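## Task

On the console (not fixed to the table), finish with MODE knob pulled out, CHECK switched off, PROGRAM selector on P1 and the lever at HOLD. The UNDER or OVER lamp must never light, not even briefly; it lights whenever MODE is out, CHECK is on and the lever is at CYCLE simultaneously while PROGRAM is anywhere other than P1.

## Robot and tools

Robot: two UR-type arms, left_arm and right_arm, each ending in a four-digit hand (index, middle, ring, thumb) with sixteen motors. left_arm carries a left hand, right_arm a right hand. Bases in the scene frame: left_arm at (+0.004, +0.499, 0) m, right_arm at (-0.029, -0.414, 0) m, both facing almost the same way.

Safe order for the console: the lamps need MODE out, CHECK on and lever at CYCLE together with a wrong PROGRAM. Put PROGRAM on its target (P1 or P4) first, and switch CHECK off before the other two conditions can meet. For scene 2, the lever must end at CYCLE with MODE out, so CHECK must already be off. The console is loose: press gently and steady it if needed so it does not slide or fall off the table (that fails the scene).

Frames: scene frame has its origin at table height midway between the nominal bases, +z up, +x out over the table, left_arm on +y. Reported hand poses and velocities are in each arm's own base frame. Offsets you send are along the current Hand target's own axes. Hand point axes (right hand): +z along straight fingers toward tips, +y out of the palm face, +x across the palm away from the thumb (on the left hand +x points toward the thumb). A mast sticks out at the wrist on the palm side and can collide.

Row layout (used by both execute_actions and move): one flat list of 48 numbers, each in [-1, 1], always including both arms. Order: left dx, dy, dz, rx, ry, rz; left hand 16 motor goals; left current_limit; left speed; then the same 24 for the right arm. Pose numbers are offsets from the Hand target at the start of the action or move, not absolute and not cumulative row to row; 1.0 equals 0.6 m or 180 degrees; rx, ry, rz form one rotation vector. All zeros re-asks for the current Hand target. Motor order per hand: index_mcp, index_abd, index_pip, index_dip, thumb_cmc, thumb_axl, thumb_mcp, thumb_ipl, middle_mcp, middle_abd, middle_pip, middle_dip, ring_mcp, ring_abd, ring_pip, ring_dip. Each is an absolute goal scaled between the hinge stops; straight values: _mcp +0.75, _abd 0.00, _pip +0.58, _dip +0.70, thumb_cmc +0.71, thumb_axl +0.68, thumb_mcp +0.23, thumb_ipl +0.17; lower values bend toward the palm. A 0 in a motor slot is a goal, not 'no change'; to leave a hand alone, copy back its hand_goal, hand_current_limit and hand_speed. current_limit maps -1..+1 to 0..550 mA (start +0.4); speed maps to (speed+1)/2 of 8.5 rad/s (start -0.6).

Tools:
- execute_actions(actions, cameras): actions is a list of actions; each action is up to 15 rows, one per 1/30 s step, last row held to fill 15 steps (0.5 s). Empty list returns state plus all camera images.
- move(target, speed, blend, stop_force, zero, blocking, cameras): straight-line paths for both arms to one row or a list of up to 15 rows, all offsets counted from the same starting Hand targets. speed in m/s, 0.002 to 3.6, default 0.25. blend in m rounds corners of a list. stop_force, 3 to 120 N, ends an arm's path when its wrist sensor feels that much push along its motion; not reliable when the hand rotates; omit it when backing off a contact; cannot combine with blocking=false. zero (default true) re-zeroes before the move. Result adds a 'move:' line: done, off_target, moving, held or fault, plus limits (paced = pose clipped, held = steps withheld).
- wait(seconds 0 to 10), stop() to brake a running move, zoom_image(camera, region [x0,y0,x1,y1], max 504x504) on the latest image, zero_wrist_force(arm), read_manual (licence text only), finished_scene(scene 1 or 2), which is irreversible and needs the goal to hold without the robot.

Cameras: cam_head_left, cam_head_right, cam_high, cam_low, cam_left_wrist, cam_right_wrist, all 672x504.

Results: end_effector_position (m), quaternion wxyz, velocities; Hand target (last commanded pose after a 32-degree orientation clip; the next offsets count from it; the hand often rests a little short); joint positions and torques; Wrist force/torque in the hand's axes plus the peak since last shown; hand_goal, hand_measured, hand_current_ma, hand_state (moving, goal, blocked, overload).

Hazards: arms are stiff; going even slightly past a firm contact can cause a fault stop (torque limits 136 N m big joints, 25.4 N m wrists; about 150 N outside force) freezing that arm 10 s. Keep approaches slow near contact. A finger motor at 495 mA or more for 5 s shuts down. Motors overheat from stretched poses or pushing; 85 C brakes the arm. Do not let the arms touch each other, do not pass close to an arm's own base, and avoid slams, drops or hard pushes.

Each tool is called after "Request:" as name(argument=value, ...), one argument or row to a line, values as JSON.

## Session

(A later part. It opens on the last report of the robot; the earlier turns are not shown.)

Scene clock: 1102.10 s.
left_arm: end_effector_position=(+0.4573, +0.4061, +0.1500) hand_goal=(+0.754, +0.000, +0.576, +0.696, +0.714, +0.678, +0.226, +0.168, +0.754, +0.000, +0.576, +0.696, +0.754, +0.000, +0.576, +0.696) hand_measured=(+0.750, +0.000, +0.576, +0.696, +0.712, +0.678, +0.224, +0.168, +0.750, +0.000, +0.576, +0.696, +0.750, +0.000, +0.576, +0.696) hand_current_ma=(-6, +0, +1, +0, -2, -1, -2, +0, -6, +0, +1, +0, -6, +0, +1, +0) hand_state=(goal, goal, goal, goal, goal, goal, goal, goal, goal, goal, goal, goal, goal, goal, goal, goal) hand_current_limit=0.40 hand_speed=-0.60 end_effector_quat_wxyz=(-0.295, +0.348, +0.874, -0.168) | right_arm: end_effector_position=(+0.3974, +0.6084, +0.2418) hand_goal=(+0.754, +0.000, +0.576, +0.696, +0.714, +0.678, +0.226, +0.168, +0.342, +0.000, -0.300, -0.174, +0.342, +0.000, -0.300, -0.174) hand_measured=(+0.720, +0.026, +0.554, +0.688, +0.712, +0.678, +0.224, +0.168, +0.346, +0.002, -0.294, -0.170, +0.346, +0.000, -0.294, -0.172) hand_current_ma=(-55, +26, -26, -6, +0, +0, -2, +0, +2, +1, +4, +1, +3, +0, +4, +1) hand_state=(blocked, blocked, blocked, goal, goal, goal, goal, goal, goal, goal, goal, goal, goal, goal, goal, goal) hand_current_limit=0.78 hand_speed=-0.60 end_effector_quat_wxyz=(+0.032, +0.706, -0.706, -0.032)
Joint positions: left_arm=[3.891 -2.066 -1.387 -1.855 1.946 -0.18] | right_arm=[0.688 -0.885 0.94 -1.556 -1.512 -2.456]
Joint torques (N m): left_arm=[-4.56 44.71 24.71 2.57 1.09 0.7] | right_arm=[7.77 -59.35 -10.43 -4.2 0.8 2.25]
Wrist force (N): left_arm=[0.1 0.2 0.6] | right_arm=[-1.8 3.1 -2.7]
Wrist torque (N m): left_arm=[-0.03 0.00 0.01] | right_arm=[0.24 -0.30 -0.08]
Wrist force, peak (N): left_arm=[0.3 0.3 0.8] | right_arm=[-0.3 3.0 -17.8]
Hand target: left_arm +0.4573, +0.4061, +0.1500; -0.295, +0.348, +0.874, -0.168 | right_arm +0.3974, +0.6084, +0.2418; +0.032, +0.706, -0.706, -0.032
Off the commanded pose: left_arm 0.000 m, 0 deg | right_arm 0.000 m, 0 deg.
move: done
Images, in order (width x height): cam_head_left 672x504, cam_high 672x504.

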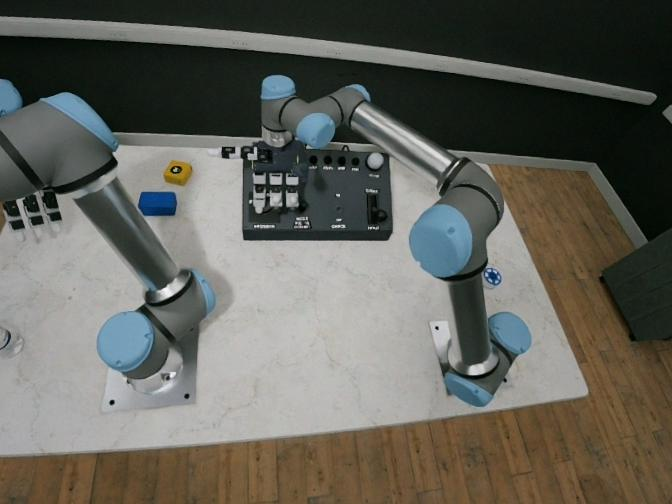

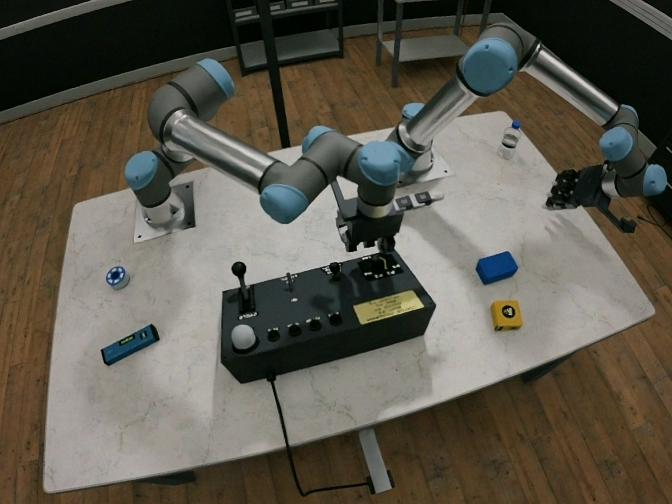

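Request:
move(
  target=[
    [0,0,0,0,0,0,0.754,0,0.576,0.696,0.714,0.678,0.226,0.168,0.754,0,0.576,0.696,0.754,0,0.576,0.696,0.4,-0.6,0,0,-0.05,0,0,0,0.754,0,0.576,0.696,0.714,0.678,0.226,0.168,0.342,0,-0.3,-0.174,0.342,0,-0.3,-0.174,0.78,-0.6],
    [0,0,0,0,0,0,0.754,0,0.576,0.696,0.714,0.678,0.226,0.168,0.754,0,0.576,0.696,0.754,0,0.576,0.696,0.4,-0.6,-0.0495,0.0592,0.0215,0.1815,-0.032,0.1081,1,-0.03,1,0.0145,0.714,0.678,0.226,0.168,1,0.1,1,0.0145,1,0.23,1,0.0145,0.78,-0.6],
    [0,0,0,0,0,0,0.754,0,0.576,0.696,0.714,0.678,0.226,0.168,0.754,0,0.576,0.696,0.754,0,0.576,0.696,0.4,-0.6,-0.0495,0.0545,0.0712,0.1815,-0.032,0.1081,1,-0.03,1,0.0145,0.714,0.678,0.226,0.168,1,0.1,1,0.0145,1,0.23,1,0.0145,0.78,-0.6],
  ],
  cameras=["cam_high","cam_right_wrist","cam_head_left"],
  speed=[0.05,0.2,0.1],
)

Request:
zoom_image(
  camera="cam_high",
  region=[340, 210, 420, 270],
)

Scene clock: 1187.77 s.
left_arm: end_effector_position=(+0.4573, +0.4061, +0.1500) hand_goal=(+0.754, +0.000, +0.576, +0.696, +0.714, +0.678, +0.226, +0.168, +0.754, +0.000, +0.576, +0.696, +0.754, +0.000, +0.576, +0.696) hand_measured=(+0.750, +0.000, +0.576, +0.696, +0.712, +0.678, +0.224, +0.168, +0.750, +0.000, +0.576, +0.696, +0.750, +0.000, +0.576, +0.696) hand_current_ma=(-6, +0, +1, +0, -2, -1, -2, +0, -6, +0, +1, +0, -6, +0, +1, +0) hand_state=(goal, goal, goal, goal, goal, goal, goal, goal, goal, goal, goal, goal, goal, goal, goal, goal) hand_current_limit=0.40 hand_speed=-0.60 end_effector_quat_wxyz=(-0.295, +0.348, +0.874, -0.168) | right_arm: end_effector_position=(+0.3610, +0.6381, +0.2023) hand_goal=(+1.000, -0.030, +1.000, +0.014, +0.714, +0.678, +0.226, +0.168, +1.000, +0.100, +1.000, +0.014, +1.000, +0.230, +1.000, +0.014) hand_measured=(+0.984, -0.028, +0.992, +0.016, +0.712, +0.678, +0.224, +0.168, +0.986, +0.096, +0.994, +0.012, +0.982, +0.224, +0.994, +0.012) hand_current_ma=(-16, +1, -5, +1, +0, +0, -2, +0, -15, -2, -4, -1, -21, -3, -5, -1) hand_state=(goal, goal, goal, goal, goal, goal, goal, goal, goal, goal, goal, goal, goal, goal, goal, goal) hand_current_limit=0.78 hand_speed=-0.60 end_effector_quat_wxyz=(+0.197, -0.557, +0.795, -0.137)
Joint positions: left_arm=[3.891 -2.066 -1.387 -1.855 1.946 -0.18] | right_arm=[0.874 -1.103 1.454 -2.248 -1.936 -1.979]
Joint torques (N m): left_arm=[-4.4 44.1 25.73 2.6 1.03 0.75] | right_arm=[-5.99 -37.36 -12.44 -5.04 -0.55 -1.29]
Wrist force (N): left_arm=[0.0 0.2 0.8] | right_arm=[-1.1 -1.3 1.8]
Wrist torque (N m): left_arm=[-0.05 0.02 0.00] | right_arm=[-0.17 -0.12 -0.08]
Wrist force, peak (N): left_arm=[0.1 0.3 0.9] | right_arm=[-1.9 3.1 -3.0]
Hand target: left_arm +0.4573, +0.4061, +0.1500; -0.295, +0.348, +0.874, -0.168 | right_arm +0.3610, +0.6381, +0.2022; +0.197, -0.557, +0.795, -0.137
Off the commanded pose: left_arm 0.000 m, 0 deg | right_arm 0.000 m, 0 deg.
move: done
Images, in order (width x height): cam_head_left 672x504, cam_high 672x504, cam_right_wrist 672x504.

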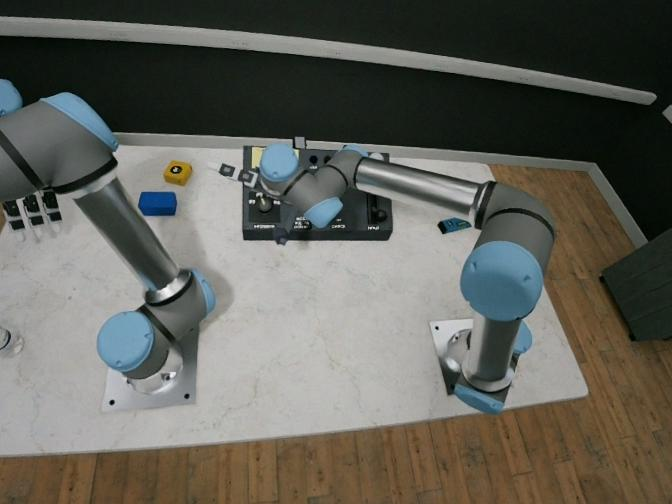

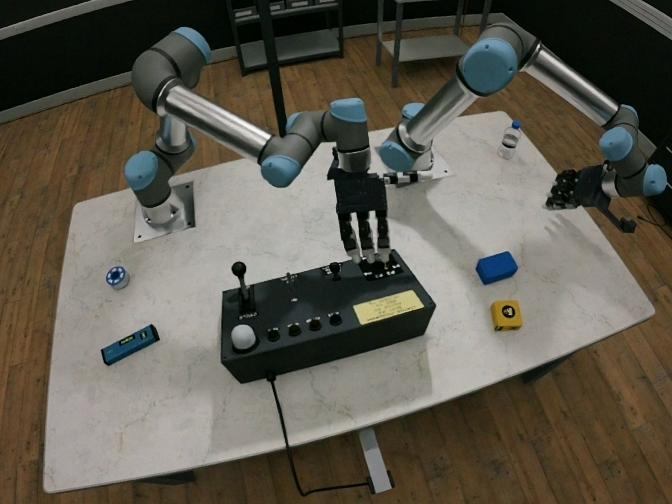

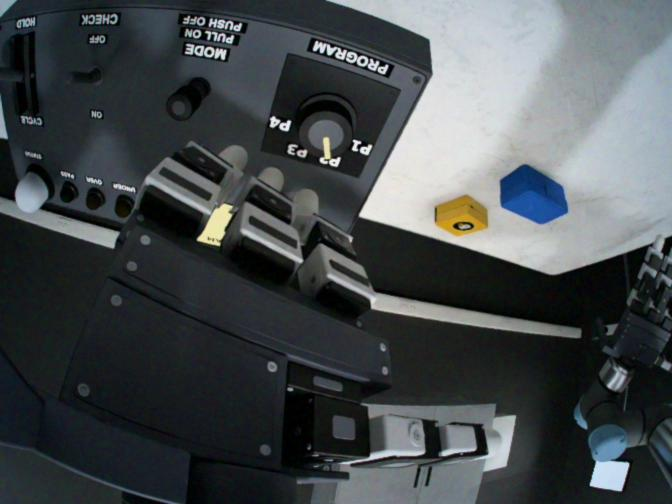

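Scaled by 6.300 from the camera's 672x504 image, which has a finer 960x720 frame.

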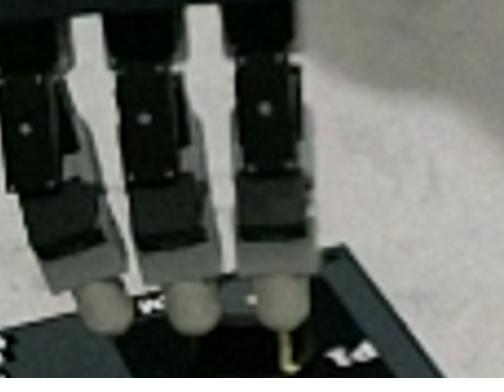

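Request:
move(
  target=[
    [0,0,0,0,0,0,0.754,0,0.576,0.696,0.714,0.678,0.226,0.168,0.754,0,0.576,0.696,0.754,0,0.576,0.696,0.4,-0.6,0,-0.0333,0,0,0,0,1,-0.03,1,0.0145,0.714,0.678,0.226,0.168,1,0.1,1,0.0145,1,0.23,1,0.0145,0.78,-0.6],
    [0,0,0,0,0,0,0.754,0,0.576,0.696,0.714,0.678,0.226,0.168,0.754,0,0.576,0.696,0.754,0,0.576,0.696,0.4,-0.6,0,-0.0333,0.0667,0,0,0,1,-0.03,1,0.0145,0.714,0.678,0.226,0.168,1,0.1,1,0.0145,1,0.23,1,0.0145,0.78,-0.6],
  ],
  cameras=["cam_high","cam_right_wrist"],
  speed=[0.1,0.05],
  stop_force=10,
)

Request:
zoom_image(
  camera="cam_high",
  region=[340, 210, 420, 290],
)

Request:
zoom_image(
  camera="cam_right_wrist",
  region=[200, 60, 420, 225],
)

Scene clock: 1198.90 s.
left_arm: end_effector_position=(+0.4573, +0.4061, +0.1500) hand_goal=(+0.754, +0.000, +0.576, +0.696, +0.714, +0.678, +0.226, +0.168, +0.754, +0.000, +0.576, +0.696, +0.754, +0.000, +0.576, +0.696) hand_measured=(+0.750, +0.000, +0.576, +0.696, +0.712, +0.678, +0.224, +0.168, +0.750, +0.000, +0.576, +0.696, +0.750, +0.000, +0.576, +0.696) hand_current_ma=(-6, +0, +1, +0, -2, -1, -2, +0, -6, +0, +1, +0, -6, +0, +1, +0) hand_state=(goal, goal, goal, goal, goal, goal, goal, goal, goal, goal, goal, goal, goal, goal, goal, goal) hand_current_limit=0.40 hand_speed=-0.60 end_effector_quat_wxyz=(-0.295, +0.348, +0.874, -0.168) | right_arm: end_effector_position=(+0.3963, +0.6313, +0.1756) hand_goal=(+1.000, -0.030, +1.000, +0.014, +0.714, +0.678, +0.226, +0.168, +1.000, +0.100, +1.000, +0.014, +1.000, +0.230, +1.000, +0.014) hand_measured=(+0.986, -0.028, +0.992, +0.016, +0.712, +0.678, +0.224, +0.168, +0.986, +0.096, +0.994, +0.012, +0.982, +0.224, +0.994, +0.012) hand_current_ma=(-16, +1, -5, +1, -1, +0, -2, +0, -15, -2, -4, -1, -21, -3, -4, -1) hand_state=(goal, goal, goal, goal, goal, goal, goal, goal, goal, goal, goal, goal, goal, goal, goal, goal) hand_current_limit=0.78 hand_speed=-0.60 end_effector_quat_wxyz=(+0.197, -0.557, +0.795, -0.137)
Joint positions: left_arm=[3.891 -2.066 -1.387 -1.855 1.946 -0.18] | right_arm=[0.827 -1.051 1.451 -2.314 -1.921 -2.026]
Joint torques (N m): left_arm=[-5.94 44.33 25.45 2.84 1.08 0.79] | right_arm=[-9.88 -38.41 -11.68 -5.11 0.65 -2.19]
Wrist force (N): left_arm=[0.2 0.2 0.4] | right_arm=[-1.1 -1.6 2.1]
Wrist torque (N m): left_arm=[-0.01 -0.01 0.02] | right_arm=[-0.21 -0.07 0.02]
Wrist force, peak (N): left_arm=[0.1 0.3 0.9] | right_arm=[-1.0 -1.8 2.7]
Hand target: left_arm +0.4573, +0.4061, +0.1500; -0.295, +0.348, +0.874, -0.168 | right_arm +0.3963, +0.6313, +0.1756; +0.197, -0.557, +0.795, -0.137
Off the commanded pose: left_arm 0.000 m, 0 deg | right_arm 0.000 m, 0 deg.
move: done
Images, in order (width x height): cam_high 672x504, cam_right_wrist 672x504.

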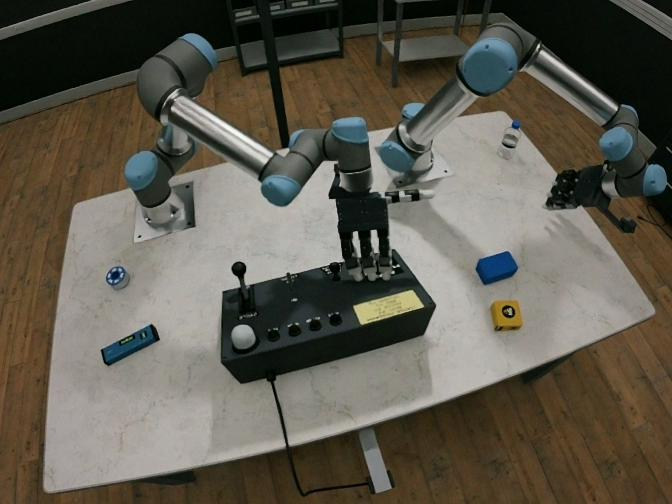

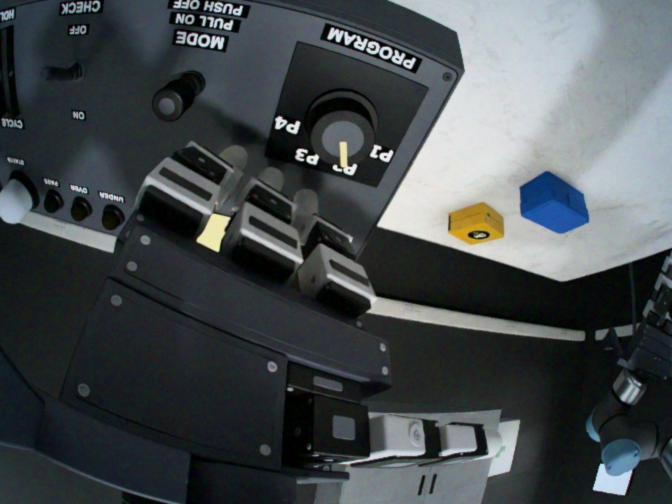

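Scaled by 6.300 from the camera's 672x504 image, which has a finer 960x720 frame.

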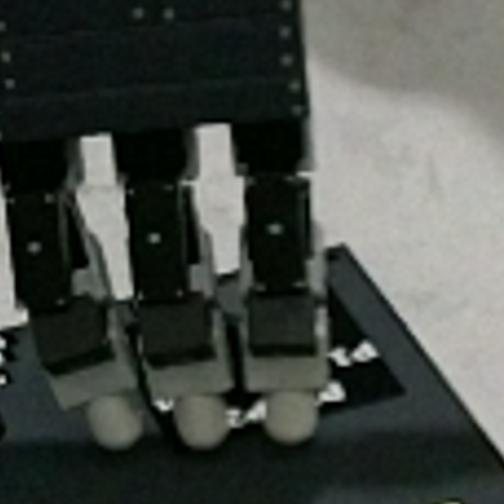

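Scaled by 2.291 from the camera's 672x504 image, which has a finer 960x720 frame.

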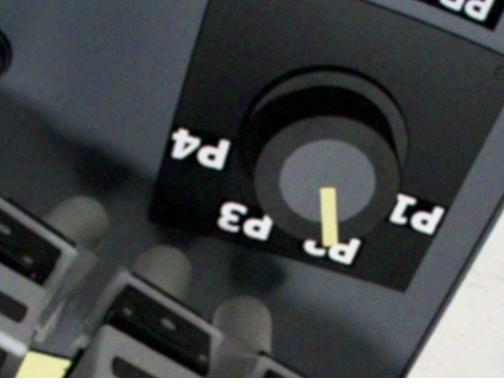

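Request:
execute_actions(
  actions=[],
)

Scene clock: 1223.37 s.
left_arm: end_effector_position=(+0.4573, +0.4061, +0.1500) hand_goal=(+0.754, +0.000, +0.576, +0.696, +0.714, +0.678, +0.226, +0.168, +0.754, +0.000, +0.576, +0.696, +0.754, +0.000, +0.576, +0.696) hand_measured=(+0.750, +0.000, +0.576, +0.696, +0.712, +0.678, +0.224, +0.168, +0.750, +0.000, +0.576, +0.696, +0.750, +0.000, +0.576, +0.696) hand_current_ma=(-6, +0, +1, +0, -2, -1, -2, +0, -6, +0, +1, +0, -6, +0, +1, +0) hand_state=(goal, goal, goal, goal, goal, goal, goal, goal, goal, goal, goal, goal, goal, goal, goal, goal) hand_current_limit=0.40 hand_speed=-0.60 end_effector_quat_wxyz=(-0.295, +0.348, +0.874, -0.168) | right_arm: end_effector_position=(+0.3963, +0.6313, +0.1756) hand_goal=(+1.000, -0.030, +1.000, +0.014, +0.714, +0.678, +0.226, +0.168, +1.000, +0.100, +1.000, +0.014, +1.000, +0.230, +1.000, +0.014) hand_measured=(+0.986, -0.028, +0.992, +0.016, +0.712, +0.678, +0.224, +0.168, +0.986, +0.096, +0.994, +0.012, +0.982, +0.224, +0.994, +0.012) hand_current_ma=(-16, +1, -5, +1, -1, +0, -2, +0, -15, -2, -4, -1, -21, -3, -4, -1) hand_state=(goal, goal, goal, goal, goal, goal, goal, goal, goal, goal, goal, goal, goal, goal, goal, goal) hand_current_limit=0.78 hand_speed=-0.60 end_effector_quat_wxyz=(+0.197, -0.557, +0.795, -0.137)
Joint positions: left_arm=[3.891 -2.066 -1.387 -1.855 1.946 -0.18] | right_arm=[0.827 -1.051 1.451 -2.314 -1.921 -2.026]
Joint velocities: within noise
Joint torques (N m): left_arm=[-4.71 44.35 25.75 2.7 1.15 0.48] | right_arm=[-9.69 -39.65 -9.58 -4.83 0.51 -2.19]
Wrist force (N): left_arm=[0.0 0.3 0.7] | right_arm=[-0.9 -1.5 2.3]
Wrist torque (N m): left_arm=[-0.02 0.01 0.00] | right_arm=[-0.21 -0.10 0.04]
Wrist force, peak (N): left_arm=[0.1 0.4 0.8] | right_arm=[-1.2 -1.7 2.4]
Hand target: left_arm +0.4573, +0.4061, +0.1500; -0.295, +0.348, +0.874, -0.168 | right_arm +0.3963, +0.6313, +0.1756; +0.197, -0.557, +0.795, -0.137
Off the commanded pose: left_arm 0.000 m, 0 deg | right_arm 0.000 m, 0 deg.

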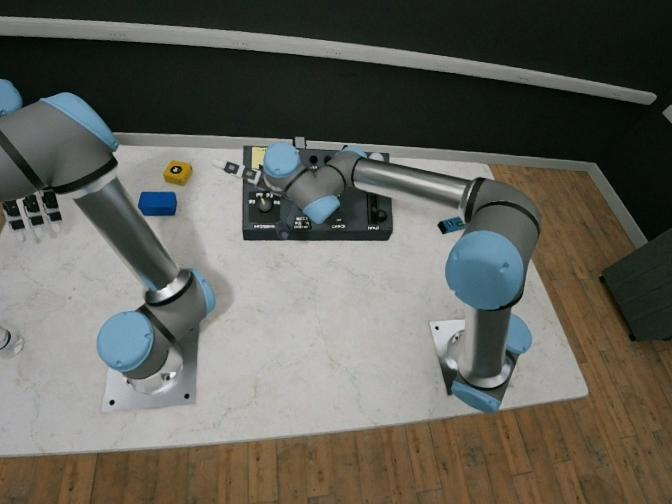

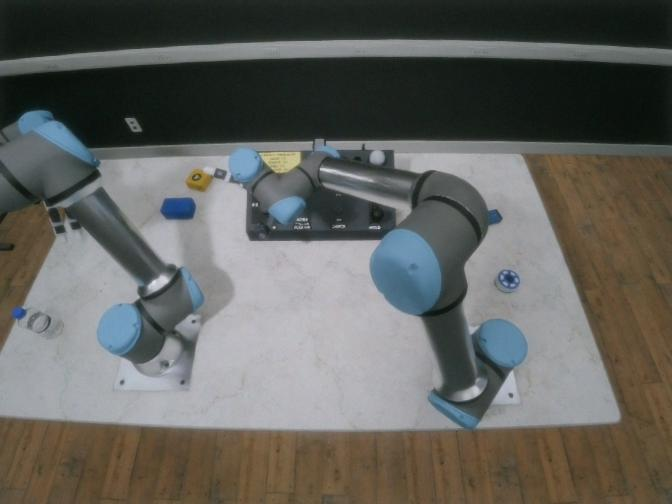

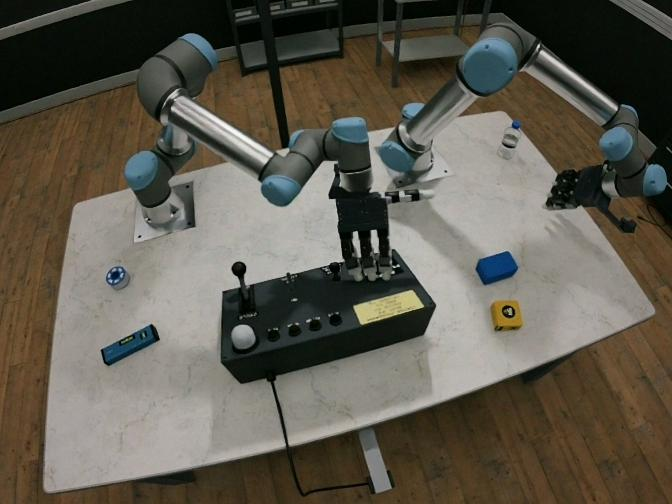

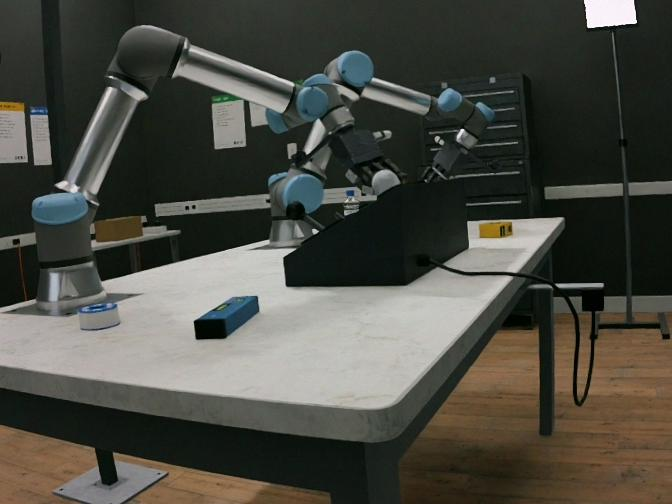

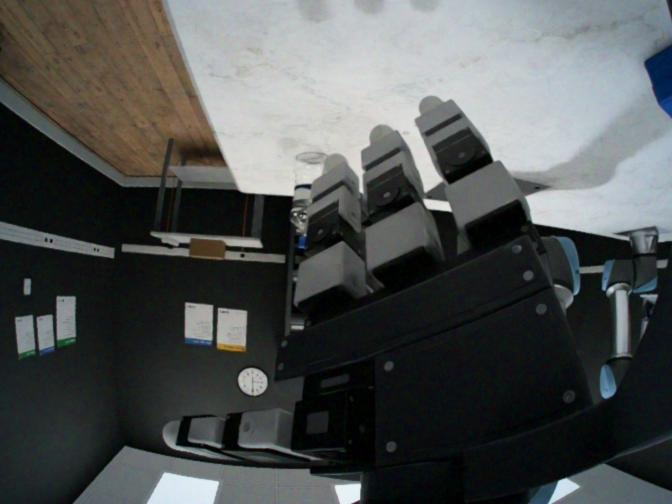

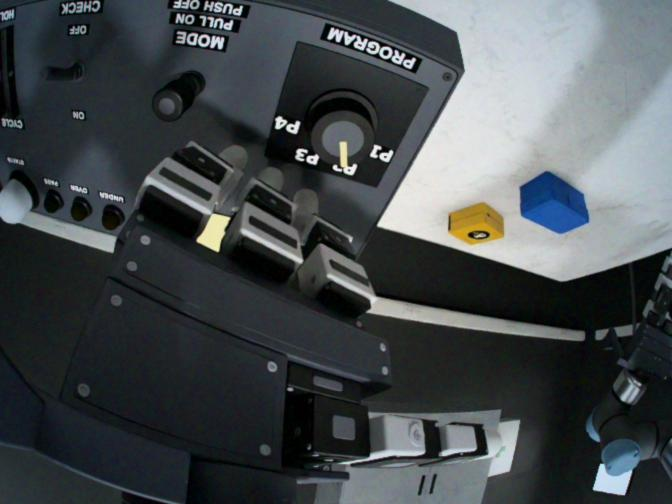

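Request:
move(
  target=[
    [0,0,0,0,0,0,0.754,0,0.576,0.696,0.714,0.678,0.226,0.168,0.754,0,0.576,0.696,0.754,0,0.576,0.696,0.4,-0.6,0,0,-0.1667,0,0,0,1,-0.03,1,0.0145,0.714,0.678,0.226,0.168,1,0.1,1,0.0145,1,0.23,1,0.0145,0.78,-0.6],
    [0,0,0,0,0,0,0.754,0,0.576,0.696,0.714,0.678,0.226,0.168,0.754,0,0.576,0.696,0.754,0,0.576,0.696,0.4,-0.6,-0.0008,0.0429,-0.1902,-0.2168,-0.0042,0.0136,1,0,1,1,0.714,0.678,0.226,0.168,-0.07,0,-0.3,-0.17,-0.07,0,-0.3,-0.17,0.78,-0.4],
  ],
  speed=0.12,
  cameras=["cam_right_wrist","cam_high"],
)

Scene clock: 1386.53 s.
left_arm: end_effector_position=(+0.4573, +0.4061, +0.1500) hand_goal=(+0.754, +0.000, +0.576, +0.696, +0.714, +0.678, +0.226, +0.168, +0.754, +0.000, +0.576, +0.696, +0.754, +0.000, +0.576, +0.696) hand_measured=(+0.750, +0.000, +0.576, +0.696, +0.712, +0.678, +0.224, +0.168, +0.750, +0.000, +0.576, +0.696, +0.750, +0.000, +0.576, +0.696) hand_current_ma=(-6, +0, +1, +0, -2, -1, -2, +0, -6, +0, +1, +0, -6, +0, +1, +0) hand_state=(goal, goal, goal, goal, goal, goal, goal, goal, goal, goal, goal, goal, goal, goal, goal, goal) hand_current_limit=0.40 hand_speed=-0.60 end_effector_quat_wxyz=(-0.295, +0.348, +0.874, -0.168) | right_arm: end_effector_position=(+0.3218, +0.6405, +0.2653) hand_goal=(+1.000, +0.000, +1.000, +1.000, +0.714, +0.678, +0.226, +0.168, -0.070, +0.000, -0.300, -0.170, -0.070, +0.000, -0.300, -0.170) hand_measured=(+0.992, -0.004, +0.994, +0.996, +0.714, +0.678, +0.224, +0.168, -0.054, +0.002, -0.294, -0.168, -0.050, +0.002, -0.294, -0.168) hand_current_ma=(-5, -2, -3, -2, +0, +0, -2, +0, +18, +1, +4, +1, +25, +1, +4, +1) hand_state=(goal, goal, goal, goal, goal, goal, goal, goal, goal, goal, goal, goal, blocked, goal, goal, goal) hand_current_limit=0.78 hand_speed=-0.40 end_effector_quat_wxyz=(+0.008, -0.575, +0.806, +0.144)
Joint positions: left_arm=[3.891 -2.066 -1.387 -1.855 1.946 -0.18] | right_arm=[0.705 -1.101 1.315 -1.826 -1.285 -2.099]
Joint torques (N m): left_arm=[-5.34 45.05 26.01 3.04 1.21 0.56] | right_arm=[-8.76 -37.63 -39.53 0 1.66 -2.19]
Wrist force (N): left_arm=[0.0 0.1 0.6] | right_arm=[-0.8 1.3 1.1]
Wrist torque (N m): left_arm=[-0.04 0.01 0.01] | right_arm=[-0.02 -0.06 0.17]
Wrist force, peak (N): left_arm=[0.2 0.3 0.9] | right_arm=[-1.1 -2.0 3.0]
Hand target: left_arm +0.4573, +0.4061, +0.1500; -0.295, +0.348, +0.874, -0.168 | right_arm +0.3218, +0.6405, +0.2653; +0.008, -0.575, +0.806, +0.144
Off the commanded pose: left_arm 0.000 m, 0 deg | right_arm 0.000 m, 0 deg.
move: done
Images, in order (width x height): cam_high 672x504, cam_right_wrist 672x504.

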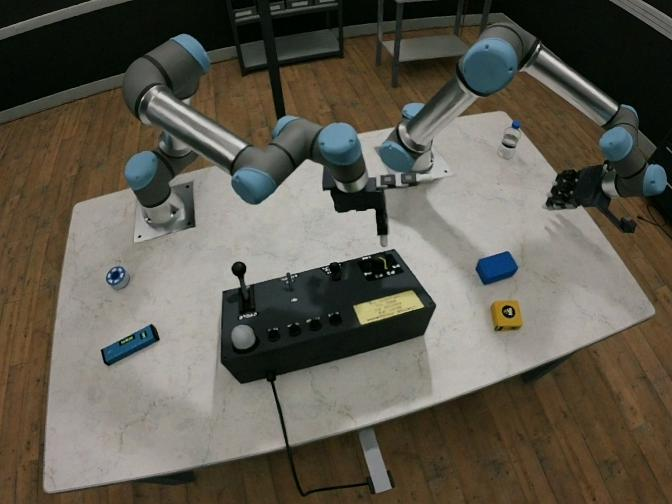

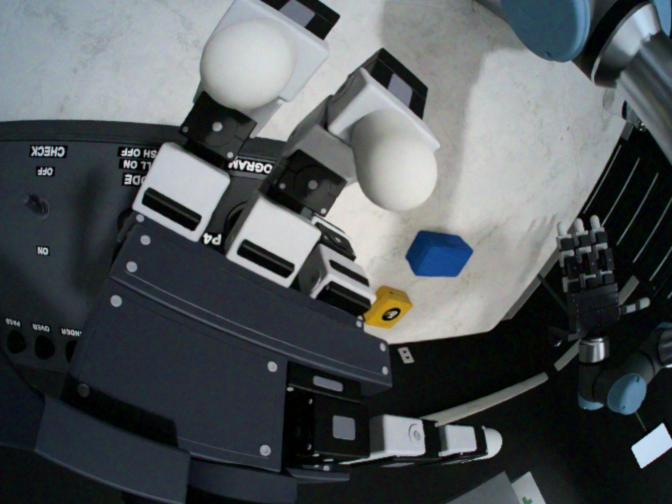

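Request:
move(
  target=[0,0,0,0,0,0,0.754,0,0.576,0.696,0.714,0.678,0.226,0.168,0.754,0,0.576,0.696,0.754,0,0.576,0.696,0.4,-0.6,0,0,0,0,0,0,1,0,1,1,0.714,0.678,0.226,0.168,-0.65,0,-0.6,-0.3,-0.65,0,-0.6,-0.3,0.78,-0.4],
  speed=0.12,
  cameras=["cam_right_wrist","cam_high","cam_head_left"],
)

Request:
zoom_image(
  camera="cam_high",
  region=[320, 200, 440, 300],
)

Scene clock: 1401.77 s.
left_arm: end_effector_position=(+0.4573, +0.4061, +0.1500) hand_goal=(+0.754, +0.000, +0.576, +0.696, +0.714, +0.678, +0.226, +0.168, +0.754, +0.000, +0.576, +0.696, +0.754, +0.000, +0.576, +0.696) hand_measured=(+0.750, +0.000, +0.576, +0.696, +0.712, +0.678, +0.224, +0.168, +0.750, +0.000, +0.576, +0.696, +0.750, +0.000, +0.576, +0.696) hand_current_ma=(-6, +0, +1, +0, -2, -1, -2, +0, -6, +0, +1, +0, -6, +0, +1, +0) hand_state=(goal, goal, goal, goal, goal, goal, goal, goal, goal, goal, goal, goal, goal, goal, goal, goal) hand_current_limit=0.40 hand_speed=-0.60 end_effector_quat_wxyz=(-0.295, +0.348, +0.874, -0.168) | right_arm: end_effector_position=(+0.3218, +0.6405, +0.2653) hand_goal=(+1.000, +0.000, +1.000, +1.000, +0.714, +0.678, +0.226, +0.168, -0.650, +0.000, -0.600, -0.300, -0.650, +0.000, -0.600, -0.300) hand_measured=(+0.992, -0.004, +0.994, +0.996, +0.714, +0.678, +0.224, +0.168, -0.504, +0.002, -0.566, -0.304, -0.494, +0.002, -0.576, -0.302) hand_current_ma=(-5, -2, -3, -2, +0, +0, -2, +0, +489, +1, +49, -2, +489, +1, +32, -1) hand_state=(goal, goal, goal, goal, goal, goal, goal, goal, blocked, goal, blocked, goal, blocked, goal, blocked, goal) hand_current_limit=0.78 hand_speed=-0.40 end_effector_quat_wxyz=(+0.008, -0.575, +0.806, +0.144)
Joint positions: left_arm=[3.891 -2.066 -1.387 -1.855 1.946 -0.18] | right_arm=[0.705 -1.101 1.315 -1.826 -1.285 -2.099]
Joint torques (N m): left_arm=[-5.54 45.01 26.21 3.05 1.21 0.84] | right_arm=[-8.54 -38.75 -33.47 -0.3 -0.5 -2.14]
Wrist force (N): left_arm=[-0.1 0.0 0.8] | right_arm=[-0.7 1.2 1.0]
Wrist torque (N m): left_arm=[-0.07 0.02 0.00] | right_arm=[-0.04 -0.08 0.17]
Wrist force, peak (N): left_arm=[0.3 0.2 0.8] | right_arm=[-1.0 1.2 1.3]
Hand target: left_arm +0.4573, +0.4061, +0.1500; -0.295, +0.348, +0.874, -0.168 | right_arm +0.3218, +0.6405, +0.2653; +0.008, -0.575, +0.806, +0.144
Off the commanded pose: left_arm 0.000 m, 0 deg | right_arm 0.000 m, 0 deg.
move: done
Images, in order (width x height): cam_head_left 672x504, cam_high 672x504, cam_right_wrist 672x504.

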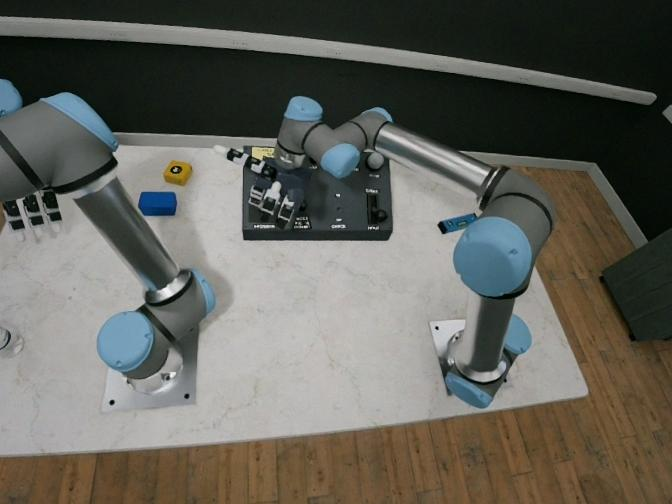

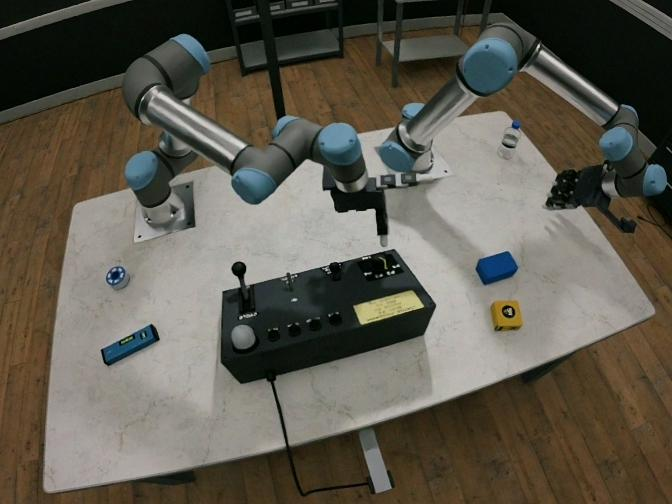

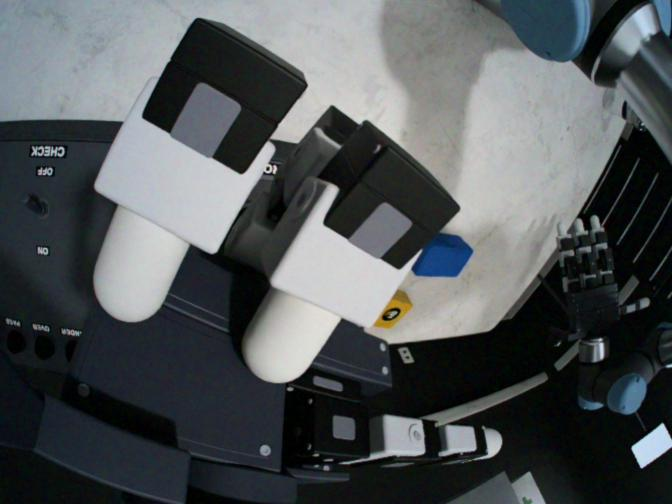

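Scaled by 4.200 from the camera's 672x504 image, which has a finer 960x720 frame.

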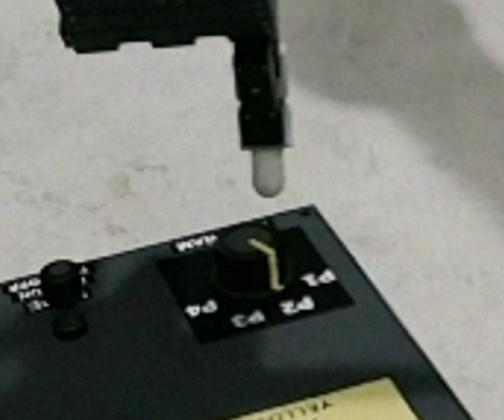

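Request:
move(
  target=[0,0,0,0,0,0,0.754,0,0.576,0.696,0.714,0.678,0.226,0.168,0.754,0,0.576,0.696,0.754,0,0.576,0.696,0.4,-0.6,0,-0.0210,0.0259,0,0,0,1,0,1,1,0.714,0.678,0.226,0.168,-0.35,0,-0.5,-0.3,-0.35,0,-0.5,-0.3,0.78,-0.4],
  speed=0.08,
)

Request:
zero_wrist_force(
  arm="right_arm",
)

Request:
move(
  target=[0,0,0,0,0,0,0.754,0,0.576,0.696,0.714,0.678,0.226,0.168,0.754,0,0.576,0.696,0.754,0,0.576,0.696,0.4,-0.6,0,-0.0178,0.0220,0,0,0,1,0,1,1,0.714,0.678,0.226,0.168,-0.35,0,-0.5,-0.3,-0.35,0,-0.5,-0.3,0.78,-0.4],
  speed=0.015,
  stop_force=5,
  cameras=["cam_high"],
)

Request:
zoom_image(
  camera="cam_high",
  region=[320, 200, 440, 300],
)

Scene clock: 1413.87 s.
left_arm: end_effector_position=(+0.4573, +0.4061, +0.1500) hand_goal=(+0.754, +0.000, +0.576, +0.696, +0.714, +0.678, +0.226, +0.168, +0.754, +0.000, +0.576, +0.696, +0.754, +0.000, +0.576, +0.696) hand_measured=(+0.750, +0.000, +0.576, +0.696, +0.712, +0.678, +0.224, +0.168, +0.750, +0.000, +0.576, +0.696, +0.750, +0.000, +0.576, +0.696) hand_current_ma=(-6, +0, +1, +0, -2, -1, -2, +0, -6, +0, +1, +0, -6, +0, +1, +0) hand_state=(goal, goal, goal, goal, goal, goal, goal, goal, goal, goal, goal, goal, goal, goal, goal, goal) hand_current_limit=0.40 hand_speed=-0.60 end_effector_quat_wxyz=(-0.295, +0.348, +0.874, -0.168) | right_arm: end_effector_position=(+0.3311, +0.6405, +0.2477) hand_goal=(+1.000, +0.000, +1.000, +1.000, +0.714, +0.678, +0.226, +0.168, -0.350, +0.000, -0.500, -0.300, -0.350, +0.000, -0.500, -0.300) hand_measured=(+0.992, -0.004, +0.994, +0.996, +0.714, +0.678, +0.224, +0.168, -0.344, +0.002, -0.502, -0.304, -0.344, +0.002, -0.502, -0.302) hand_current_ma=(-5, -2, -3, -2, +0, +0, -2, +0, +3, +1, -1, -2, +5, +1, -1, -1) hand_state=(goal, goal, goal, goal, goal, goal, goal, goal, goal, goal, goal, goal, goal, goal, goal, goal) hand_current_limit=0.78 hand_speed=-0.40 end_effector_quat_wxyz=(+0.008, -0.575, +0.806, +0.144)
Joint positions: left_arm=[3.891 -2.066 -1.387 -1.855 1.946 -0.18] | right_arm=[0.696 -1.078 1.325 -1.857 -1.284 -2.108]
Joint torques (N m): left_arm=[-3.52 44.77 26.71 3.12 1.32 0.85] | right_arm=[-7.92 -39.32 -10.99 -4.65 1.83 -2.22]
Wrist force (N): left_arm=[0.0 0.2 0.7] | right_arm=[-1.0 1.3 1.3]
Wrist torque (N m): left_arm=[-0.04 0.01 0.01] | right_arm=[-0.03 -0.03 0.13]
Wrist force, peak (N): left_arm=[0.0 -0.1 1.0] | right_arm=[-0.9 1.8 0.9]
Hand target: left_arm +0.4573, +0.4061, +0.1500; -0.295, +0.348, +0.874, -0.168 | right_arm +0.3311, +0.6405, +0.2476; +0.008, -0.575, +0.806, +0.144
Off the commanded pose: left_arm 0.000 m, 0 deg | right_arm 0.000 m, 0 deg.
move: done

Wrist force sensor zeroed.

Scene clock: 1416.00 s.
left_arm: end_effector_position=(+0.4573, +0.4061, +0.1500) hand_goal=(+0.754, +0.000, +0.576, +0.696, +0.714, +0.678, +0.226, +0.168, +0.754, +0.000, +0.576, +0.696, +0.754, +0.000, +0.576, +0.696) hand_measured=(+0.750, +0.000, +0.576, +0.696, +0.712, +0.678, +0.224, +0.168, +0.750, +0.000, +0.576, +0.696, +0.750, +0.000, +0.576, +0.696) hand_current_ma=(-6, +0, +1, +0, -2, -1, -2, +0, -6, +0, +1, +0, -6, +0, +1, +0) hand_state=(goal, goal, goal, goal, goal, goal, goal, goal, goal, goal, goal, goal, goal, goal, goal, goal) hand_current_limit=0.40 hand_speed=-0.60 end_effector_quat_wxyz=(-0.295, +0.348, +0.874, -0.168) | right_arm: end_effector_position=(+0.3361, +0.6405, +0.2381) hand_goal=(+1.000, +0.000, +1.000, +1.000, +0.714, +0.678, +0.226, +0.168, -0.350, +0.000, -0.500, -0.300, -0.350, +0.000, -0.500, -0.300) hand_measured=(+0.990, -0.004, +1.000, +1.000, +0.714, +0.678, +0.224, +0.168, -0.344, +0.002, -0.502, -0.304, -0.344, +0.002, -0.502, -0.302) hand_current_ma=(-9, -2, +0, +0, +0, +0, -2, +0, +3, +1, -1, -2, +5, +1, -1, -1) hand_state=(goal, goal, goal, goal, goal, goal, goal, goal, goal, goal, goal, goal, goal, goal, goal, goal) hand_current_limit=0.78 hand_speed=-0.40 end_effector_quat_wxyz=(+0.008, -0.575, +0.806, +0.144)
Joint positions: left_arm=[3.891 -2.066 -1.387 -1.855 1.946 -0.18] | right_arm=[0.691 -1.064 1.329 -1.873 -1.284 -2.113]
Joint torques (N m): left_arm=[-4.58 45.28 25.77 2.93 1.04 0.81] | right_arm=[7.66 -52.58 -39.22 0 -1.05 2.32]
Wrist force (N, zeroed by zero_wrist_force on right_arm): left_arm=[0.2 0.3 0.7] | right_arm=[0.4 3.8 -3.2]
Wrist torque (N m, zeroed by zero_wrist_force on right_arm): left_arm=[-0.02 -0.01 0.01] | right_arm=[0.35 -0.06 -0.03]
Wrist force, peak (N, zeroed by zero_wrist_force on right_arm): left_arm=[0.2 0.3 0.8] | right_arm=[0.4 8.7 -8.0]
Hand target: left_arm +0.4573, +0.4061, +0.1500; -0.295, +0.348, +0.874, -0.168 | right_arm +0.3361, +0.6405, +0.2381; +0.008, -0.575, +0.806, +0.144 (not the last commanded pose)
Off the commanded pose: left_arm 0.000 m, 0 deg | right_arm 0.006 m, 0 deg.
move: contact (right_arm)
Images, in order (width x height): cam_high 672x504.

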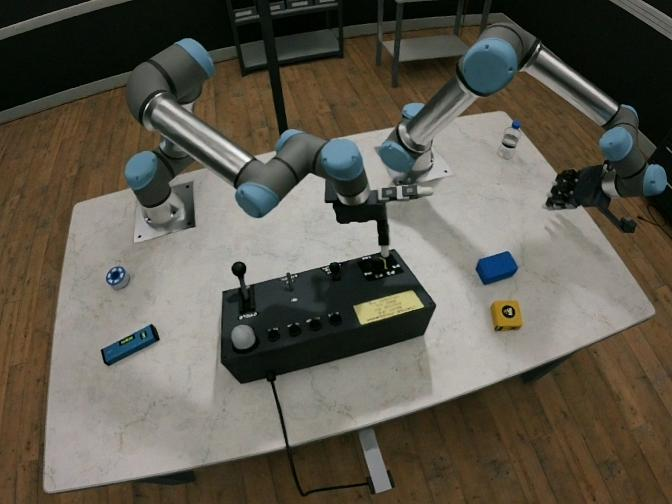

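Scaled by 4.200 from the camera's 672x504 image, which has a finer 960x720 frame.

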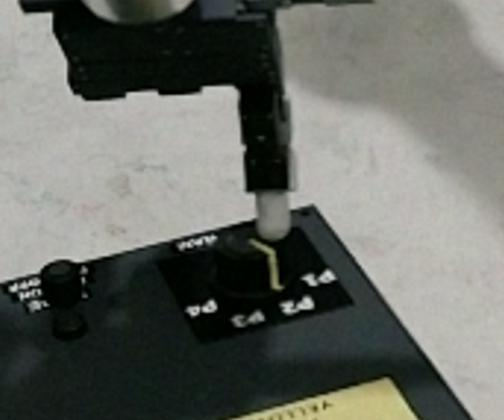

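Request:
move(
  target=[0,0,0,0,0,0,0.754,0,0.576,0.696,0.714,0.678,0.226,0.168,0.754,0,0.576,0.696,0.754,0,0.576,0.696,0.4,-0.6,0,-0.0021,0.0026,0,0,0,1,0,1,1,0.714,0.678,0.226,0.168,-0.35,0,-0.5,-0.3,-0.35,0,-0.5,-0.3,0.78,-0.4],
  speed=0.01,
)

Scene clock: 1422.63 s.
left_arm: end_effector_position=(+0.4573, +0.4061, +0.1500) hand_goal=(+0.754, +0.000, +0.576, +0.696, +0.714, +0.678, +0.226, +0.168, +0.754, +0.000, +0.576, +0.696, +0.754, +0.000, +0.576, +0.696) hand_measured=(+0.750, +0.000, +0.576, +0.696, +0.712, +0.678, +0.224, +0.168, +0.750, +0.000, +0.576, +0.696, +0.750, +0.000, +0.576, +0.696) hand_current_ma=(-6, +0, +1, +0, -2, -1, -2, +0, -6, +0, +1, +0, -6, +0, +1, +0) hand_state=(goal, goal, goal, goal, goal, goal, goal, goal, goal, goal, goal, goal, goal, goal, goal, goal) hand_current_limit=0.40 hand_speed=-0.60 end_effector_quat_wxyz=(-0.295, +0.348, +0.874, -0.168) | right_arm: end_effector_position=(+0.3370, +0.6405, +0.2366) hand_goal=(+1.000, +0.000, +1.000, +1.000, +0.714, +0.678, +0.226, +0.168, -0.350, +0.000, -0.500, -0.300, -0.350, +0.000, -0.500, -0.300) hand_measured=(+0.990, -0.010, +1.000, +1.000, +0.714, +0.678, +0.224, +0.168, -0.344, +0.002, -0.502, -0.304, -0.344, +0.002, -0.502, -0.302) hand_current_ma=(-10, -6, +0, +0, +0, +0, -2, +0, +3, +1, -1, -2, +5, +1, -1, -1) hand_state=(goal, goal, goal, goal, goal, goal, goal, goal, goal, goal, goal, goal, goal, goal, goal, goal) hand_current_limit=0.78 hand_speed=-0.40 end_effector_quat_wxyz=(+0.008, -0.575, +0.806, +0.144)
Joint positions: left_arm=[3.891 -2.066 -1.387 -1.855 1.946 -0.18] | right_arm=[0.69 -1.062 1.33 -1.876 -1.284 -2.114]
Joint torques (N m): left_arm=[-4.44 44.9 26.7 3.25 1.15 0.74] | right_arm=[-19.94 -16.49 -0.94 -3.2 -3.11 -1.26]
Wrist force (N, zeroed by zero_wrist_force on right_arm): left_arm=[0.0 0.2 0.8] | right_arm=[0.5 24.9 -24.0]
Wrist torque (N m, zeroed by zero_wrist_force on right_arm): left_arm=[-0.05 0.02 0.00] | right_arm=[2.70 -0.51 -0.28]
Wrist force, peak (N, zeroed by zero_wrist_force on right_arm): left_arm=[0.1 0.5 0.9] | right_arm=[0.5 24.9 -24.0]
Hand target: left_arm +0.4573, +0.4061, +0.1500; -0.295, +0.348, +0.874, -0.168 | right_arm +0.3370, +0.6405, +0.2364; +0.008, -0.575, +0.806, +0.144
Off the commanded pose: left_arm 0.000 m, 0 deg | right_arm 0.000 m, 0 deg.
move: done

Request:
move(
  target=[0,0,0,0,0,0,0.754,0,0.576,0.696,0.714,0.678,0.226,0.168,0.754,0,0.576,0.696,0.754,0,0.576,0.696,0.4,-0.6,0.01727,-0.00215,-0.00174,0,0.02796,-0.03453,1,0,1,1,0.714,0.678,0.226,0.168,-0.35,0,-0.5,-0.3,-0.35,0,-0.5,-0.3,0.78,-0.4],
  speed=0.02,
  cameras=["cam_high"],
)

Request:
zoom_image(
  camera="cam_high",
  region=[340, 220, 420, 290],
)

Scene clock: 1440.67 s.
left_arm: end_effector_position=(+0.4573, +0.4061, +0.1500) hand_goal=(+0.754, +0.000, +0.576, +0.696, +0.714, +0.678, +0.226, +0.168, +0.754, +0.000, +0.576, +0.696, +0.754, +0.000, +0.576, +0.696) hand_measured=(+0.750, +0.000, +0.576, +0.696, +0.712, +0.678, +0.224, +0.168, +0.750, +0.000, +0.576, +0.696, +0.750, +0.000, +0.576, +0.696) hand_current_ma=(-6, +0, +1, +0, -2, -1, -2, +0, -6, +0, +1, +0, -6, +0, +1, +0) hand_state=(goal, goal, goal, goal, goal, goal, goal, goal, goal, goal, goal, goal, goal, goal, goal, goal) hand_current_limit=0.40 hand_speed=-0.60 end_effector_quat_wxyz=(-0.295, +0.348, +0.874, -0.168) | right_arm: end_effector_position=(+0.3349, +0.6303, +0.2352) hand_goal=(+1.000, +0.000, +1.000, +1.000, +0.714, +0.678, +0.226, +0.168, -0.350, +0.000, -0.500, -0.300, -0.350, +0.000, -0.500, -0.300) hand_measured=(+1.000, -0.008, +1.002, +1.000, +0.714, +0.678, +0.224, +0.168, -0.344, +0.002, -0.502, -0.304, -0.344, +0.002, -0.502, -0.302) hand_current_ma=(+0, -4, +0, +0, +0, +0, -2, +0, +3, +1, -1, -2, +5, +1, -1, -1) hand_state=(goal, goal, goal, goal, goal, goal, goal, goal, goal, goal, goal, goal, goal, goal, goal, goal) hand_current_limit=0.78 hand_speed=-0.40 end_effector_quat_wxyz=(-0.020, -0.623, +0.773, +0.118)
Joint positions: left_arm=[3.891 -2.066 -1.387 -1.855 1.946 -0.18] | right_arm=[0.7 -1.024 1.24 -1.752 -1.334 -2.231]
Joint torques (N m): left_arm=[-4.46 44.55 25.31 3.15 1.33 0.73] | right_arm=[-2.55 -14.53 -25.37 1.26 -5.46 -1.63]
Wrist force (N, zeroed by zero_wrist_force on right_arm): left_arm=[0.0 -0.1 0.6] | right_arm=[0.2 26.8 -28.7]
Wrist torque (N m, zeroed by zero_wrist_force on right_arm): left_arm=[-0.07 0.01 0.01] | right_arm=[3.27 -0.65 -0.30]
Wrist force, peak (N, zeroed by zero_wrist_force on right_arm): left_arm=[0.4 0.4 1.0] | right_arm=[0.0 29.6 -29.8]
Hand target: left_arm +0.4573, +0.4061, +0.1500; -0.295, +0.348, +0.874, -0.168 | right_arm +0.3349, +0.6303, +0.2352; -0.020, -0.623, +0.773, +0.118
Off the commanded pose: left_arm 0.000 m, 0 deg | right_arm 0.000 m, 0 deg.
move: done
Images, in order (width x height): cam_high 672x504.

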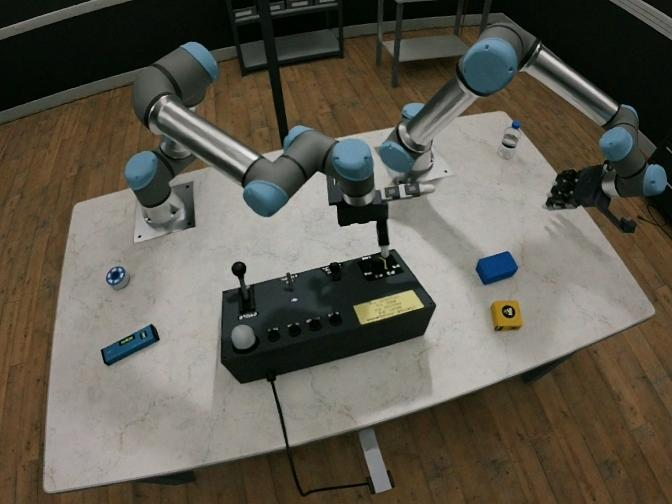

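Scaled by 6.300 from the camera's 672x504 image, which has a finer 960x720 frame.

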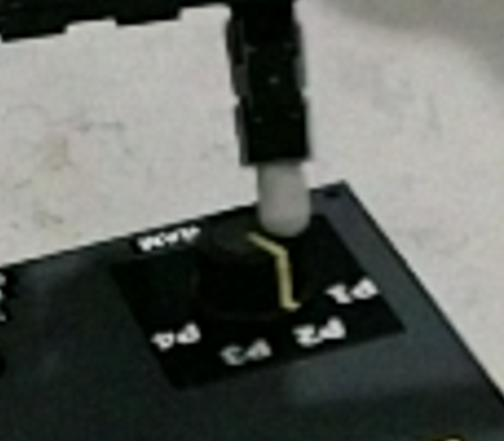

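Request:
move(
  target=[0,0,0,0,0,0,0.754,0,0.576,0.696,0.714,0.678,0.226,0.168,0.754,0,0.576,0.696,0.754,0,0.576,0.696,0.4,-0.6,0.01727,-0.00215,-0.00174,0,0.02796,-0.03453,1,0,1,1,0.714,0.678,0.226,0.168,-0.35,0,-0.5,-0.3,-0.35,0,-0.5,-0.3,0.78,-0.4],
  speed=0.02,
  cameras=["cam_high"],
)

Request:
zoom_image(
  camera="cam_high",
  region=[340, 220, 420, 290],
)

Scene clock: 1457.03 s.
left_arm: end_effector_position=(+0.4573, +0.4061, +0.1500) hand_goal=(+0.754, +0.000, +0.576, +0.696, +0.714, +0.678, +0.226, +0.168, +0.754, +0.000, +0.576, +0.696, +0.754, +0.000, +0.576, +0.696) hand_measured=(+0.750, +0.000, +0.576, +0.696, +0.712, +0.678, +0.224, +0.168, +0.750, +0.000, +0.576, +0.696, +0.750, +0.000, +0.576, +0.696) hand_current_ma=(-6, +0, +1, +0, -2, -1, -2, +0, -6, +0, +1, +0, -6, +0, +1, +0) hand_state=(goal, goal, goal, goal, goal, goal, goal, goal, goal, goal, goal, goal, goal, goal, goal, goal) hand_current_limit=0.40 hand_speed=-0.60 end_effector_quat_wxyz=(-0.295, +0.348, +0.874, -0.168) | right_arm: end_effector_position=(+0.3340, +0.6198, +0.2348) hand_goal=(+1.000, +0.000, +1.000, +1.000, +0.714, +0.678, +0.226, +0.168, -0.350, +0.000, -0.500, -0.300, -0.350, +0.000, -0.500, -0.300) hand_measured=(+1.000, -0.006, +1.002, +1.002, +0.714, +0.678, +0.224, +0.168, -0.344, +0.002, -0.502, -0.304, -0.344, +0.002, -0.502, -0.302) hand_current_ma=(+0, -2, +1, +0, +0, +0, -2, +0, +3, +1, -1, -2, +5, +1, -1, -1) hand_state=(goal, goal, goal, goal, goal, goal, goal, goal, goal, goal, goal, goal, goal, goal, goal, goal) hand_current_limit=0.78 hand_speed=-0.40 end_effector_quat_wxyz=(-0.047, -0.669, +0.736, +0.091)
Joint positions: left_arm=[3.891 -2.066 -1.387 -1.855 1.946 -0.18] | right_arm=[0.713 -0.982 1.148 -1.636 -1.39 -2.341]
Joint torques (N m): left_arm=[-5.02 43.99 25.78 3.23 1.36 0.62] | right_arm=[1.19 -13.56 -23.52 1.92 -4.57 -1.39]
Wrist force (N, zeroed by zero_wrist_force on right_arm): left_arm=[0.0 0.4 0.6] | right_arm=[0.8 24.2 -31.4]
Wrist torque (N m, zeroed by zero_wrist_force on right_arm): left_arm=[0.00 0.01 0.00] | right_arm=[3.98 -0.80 -0.23]
Wrist force, peak (N, zeroed by zero_wrist_force on right_arm): left_arm=[0.2 0.4 1.0] | right_arm=[0.9 24.5 -31.5]
Hand target: left_arm +0.4573, +0.4061, +0.1500; -0.295, +0.348, +0.874, -0.168 | right_arm +0.3340, +0.6198, +0.2348; -0.047, -0.669, +0.736, +0.091
Off the commanded pose: left_arm 0.000 m, 0 deg | right_arm 0.000 m, 0 deg.
move: done
Images, in order (width x height): cam_high 672x504.

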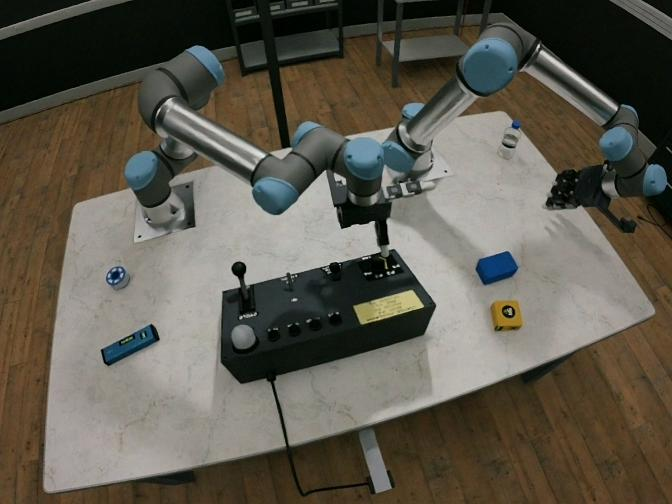

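Scaled by 6.300 from the camera's 672x504 image, which has a finer 960x720 frame.

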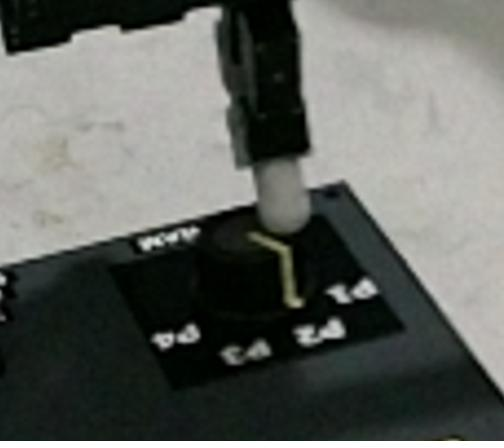

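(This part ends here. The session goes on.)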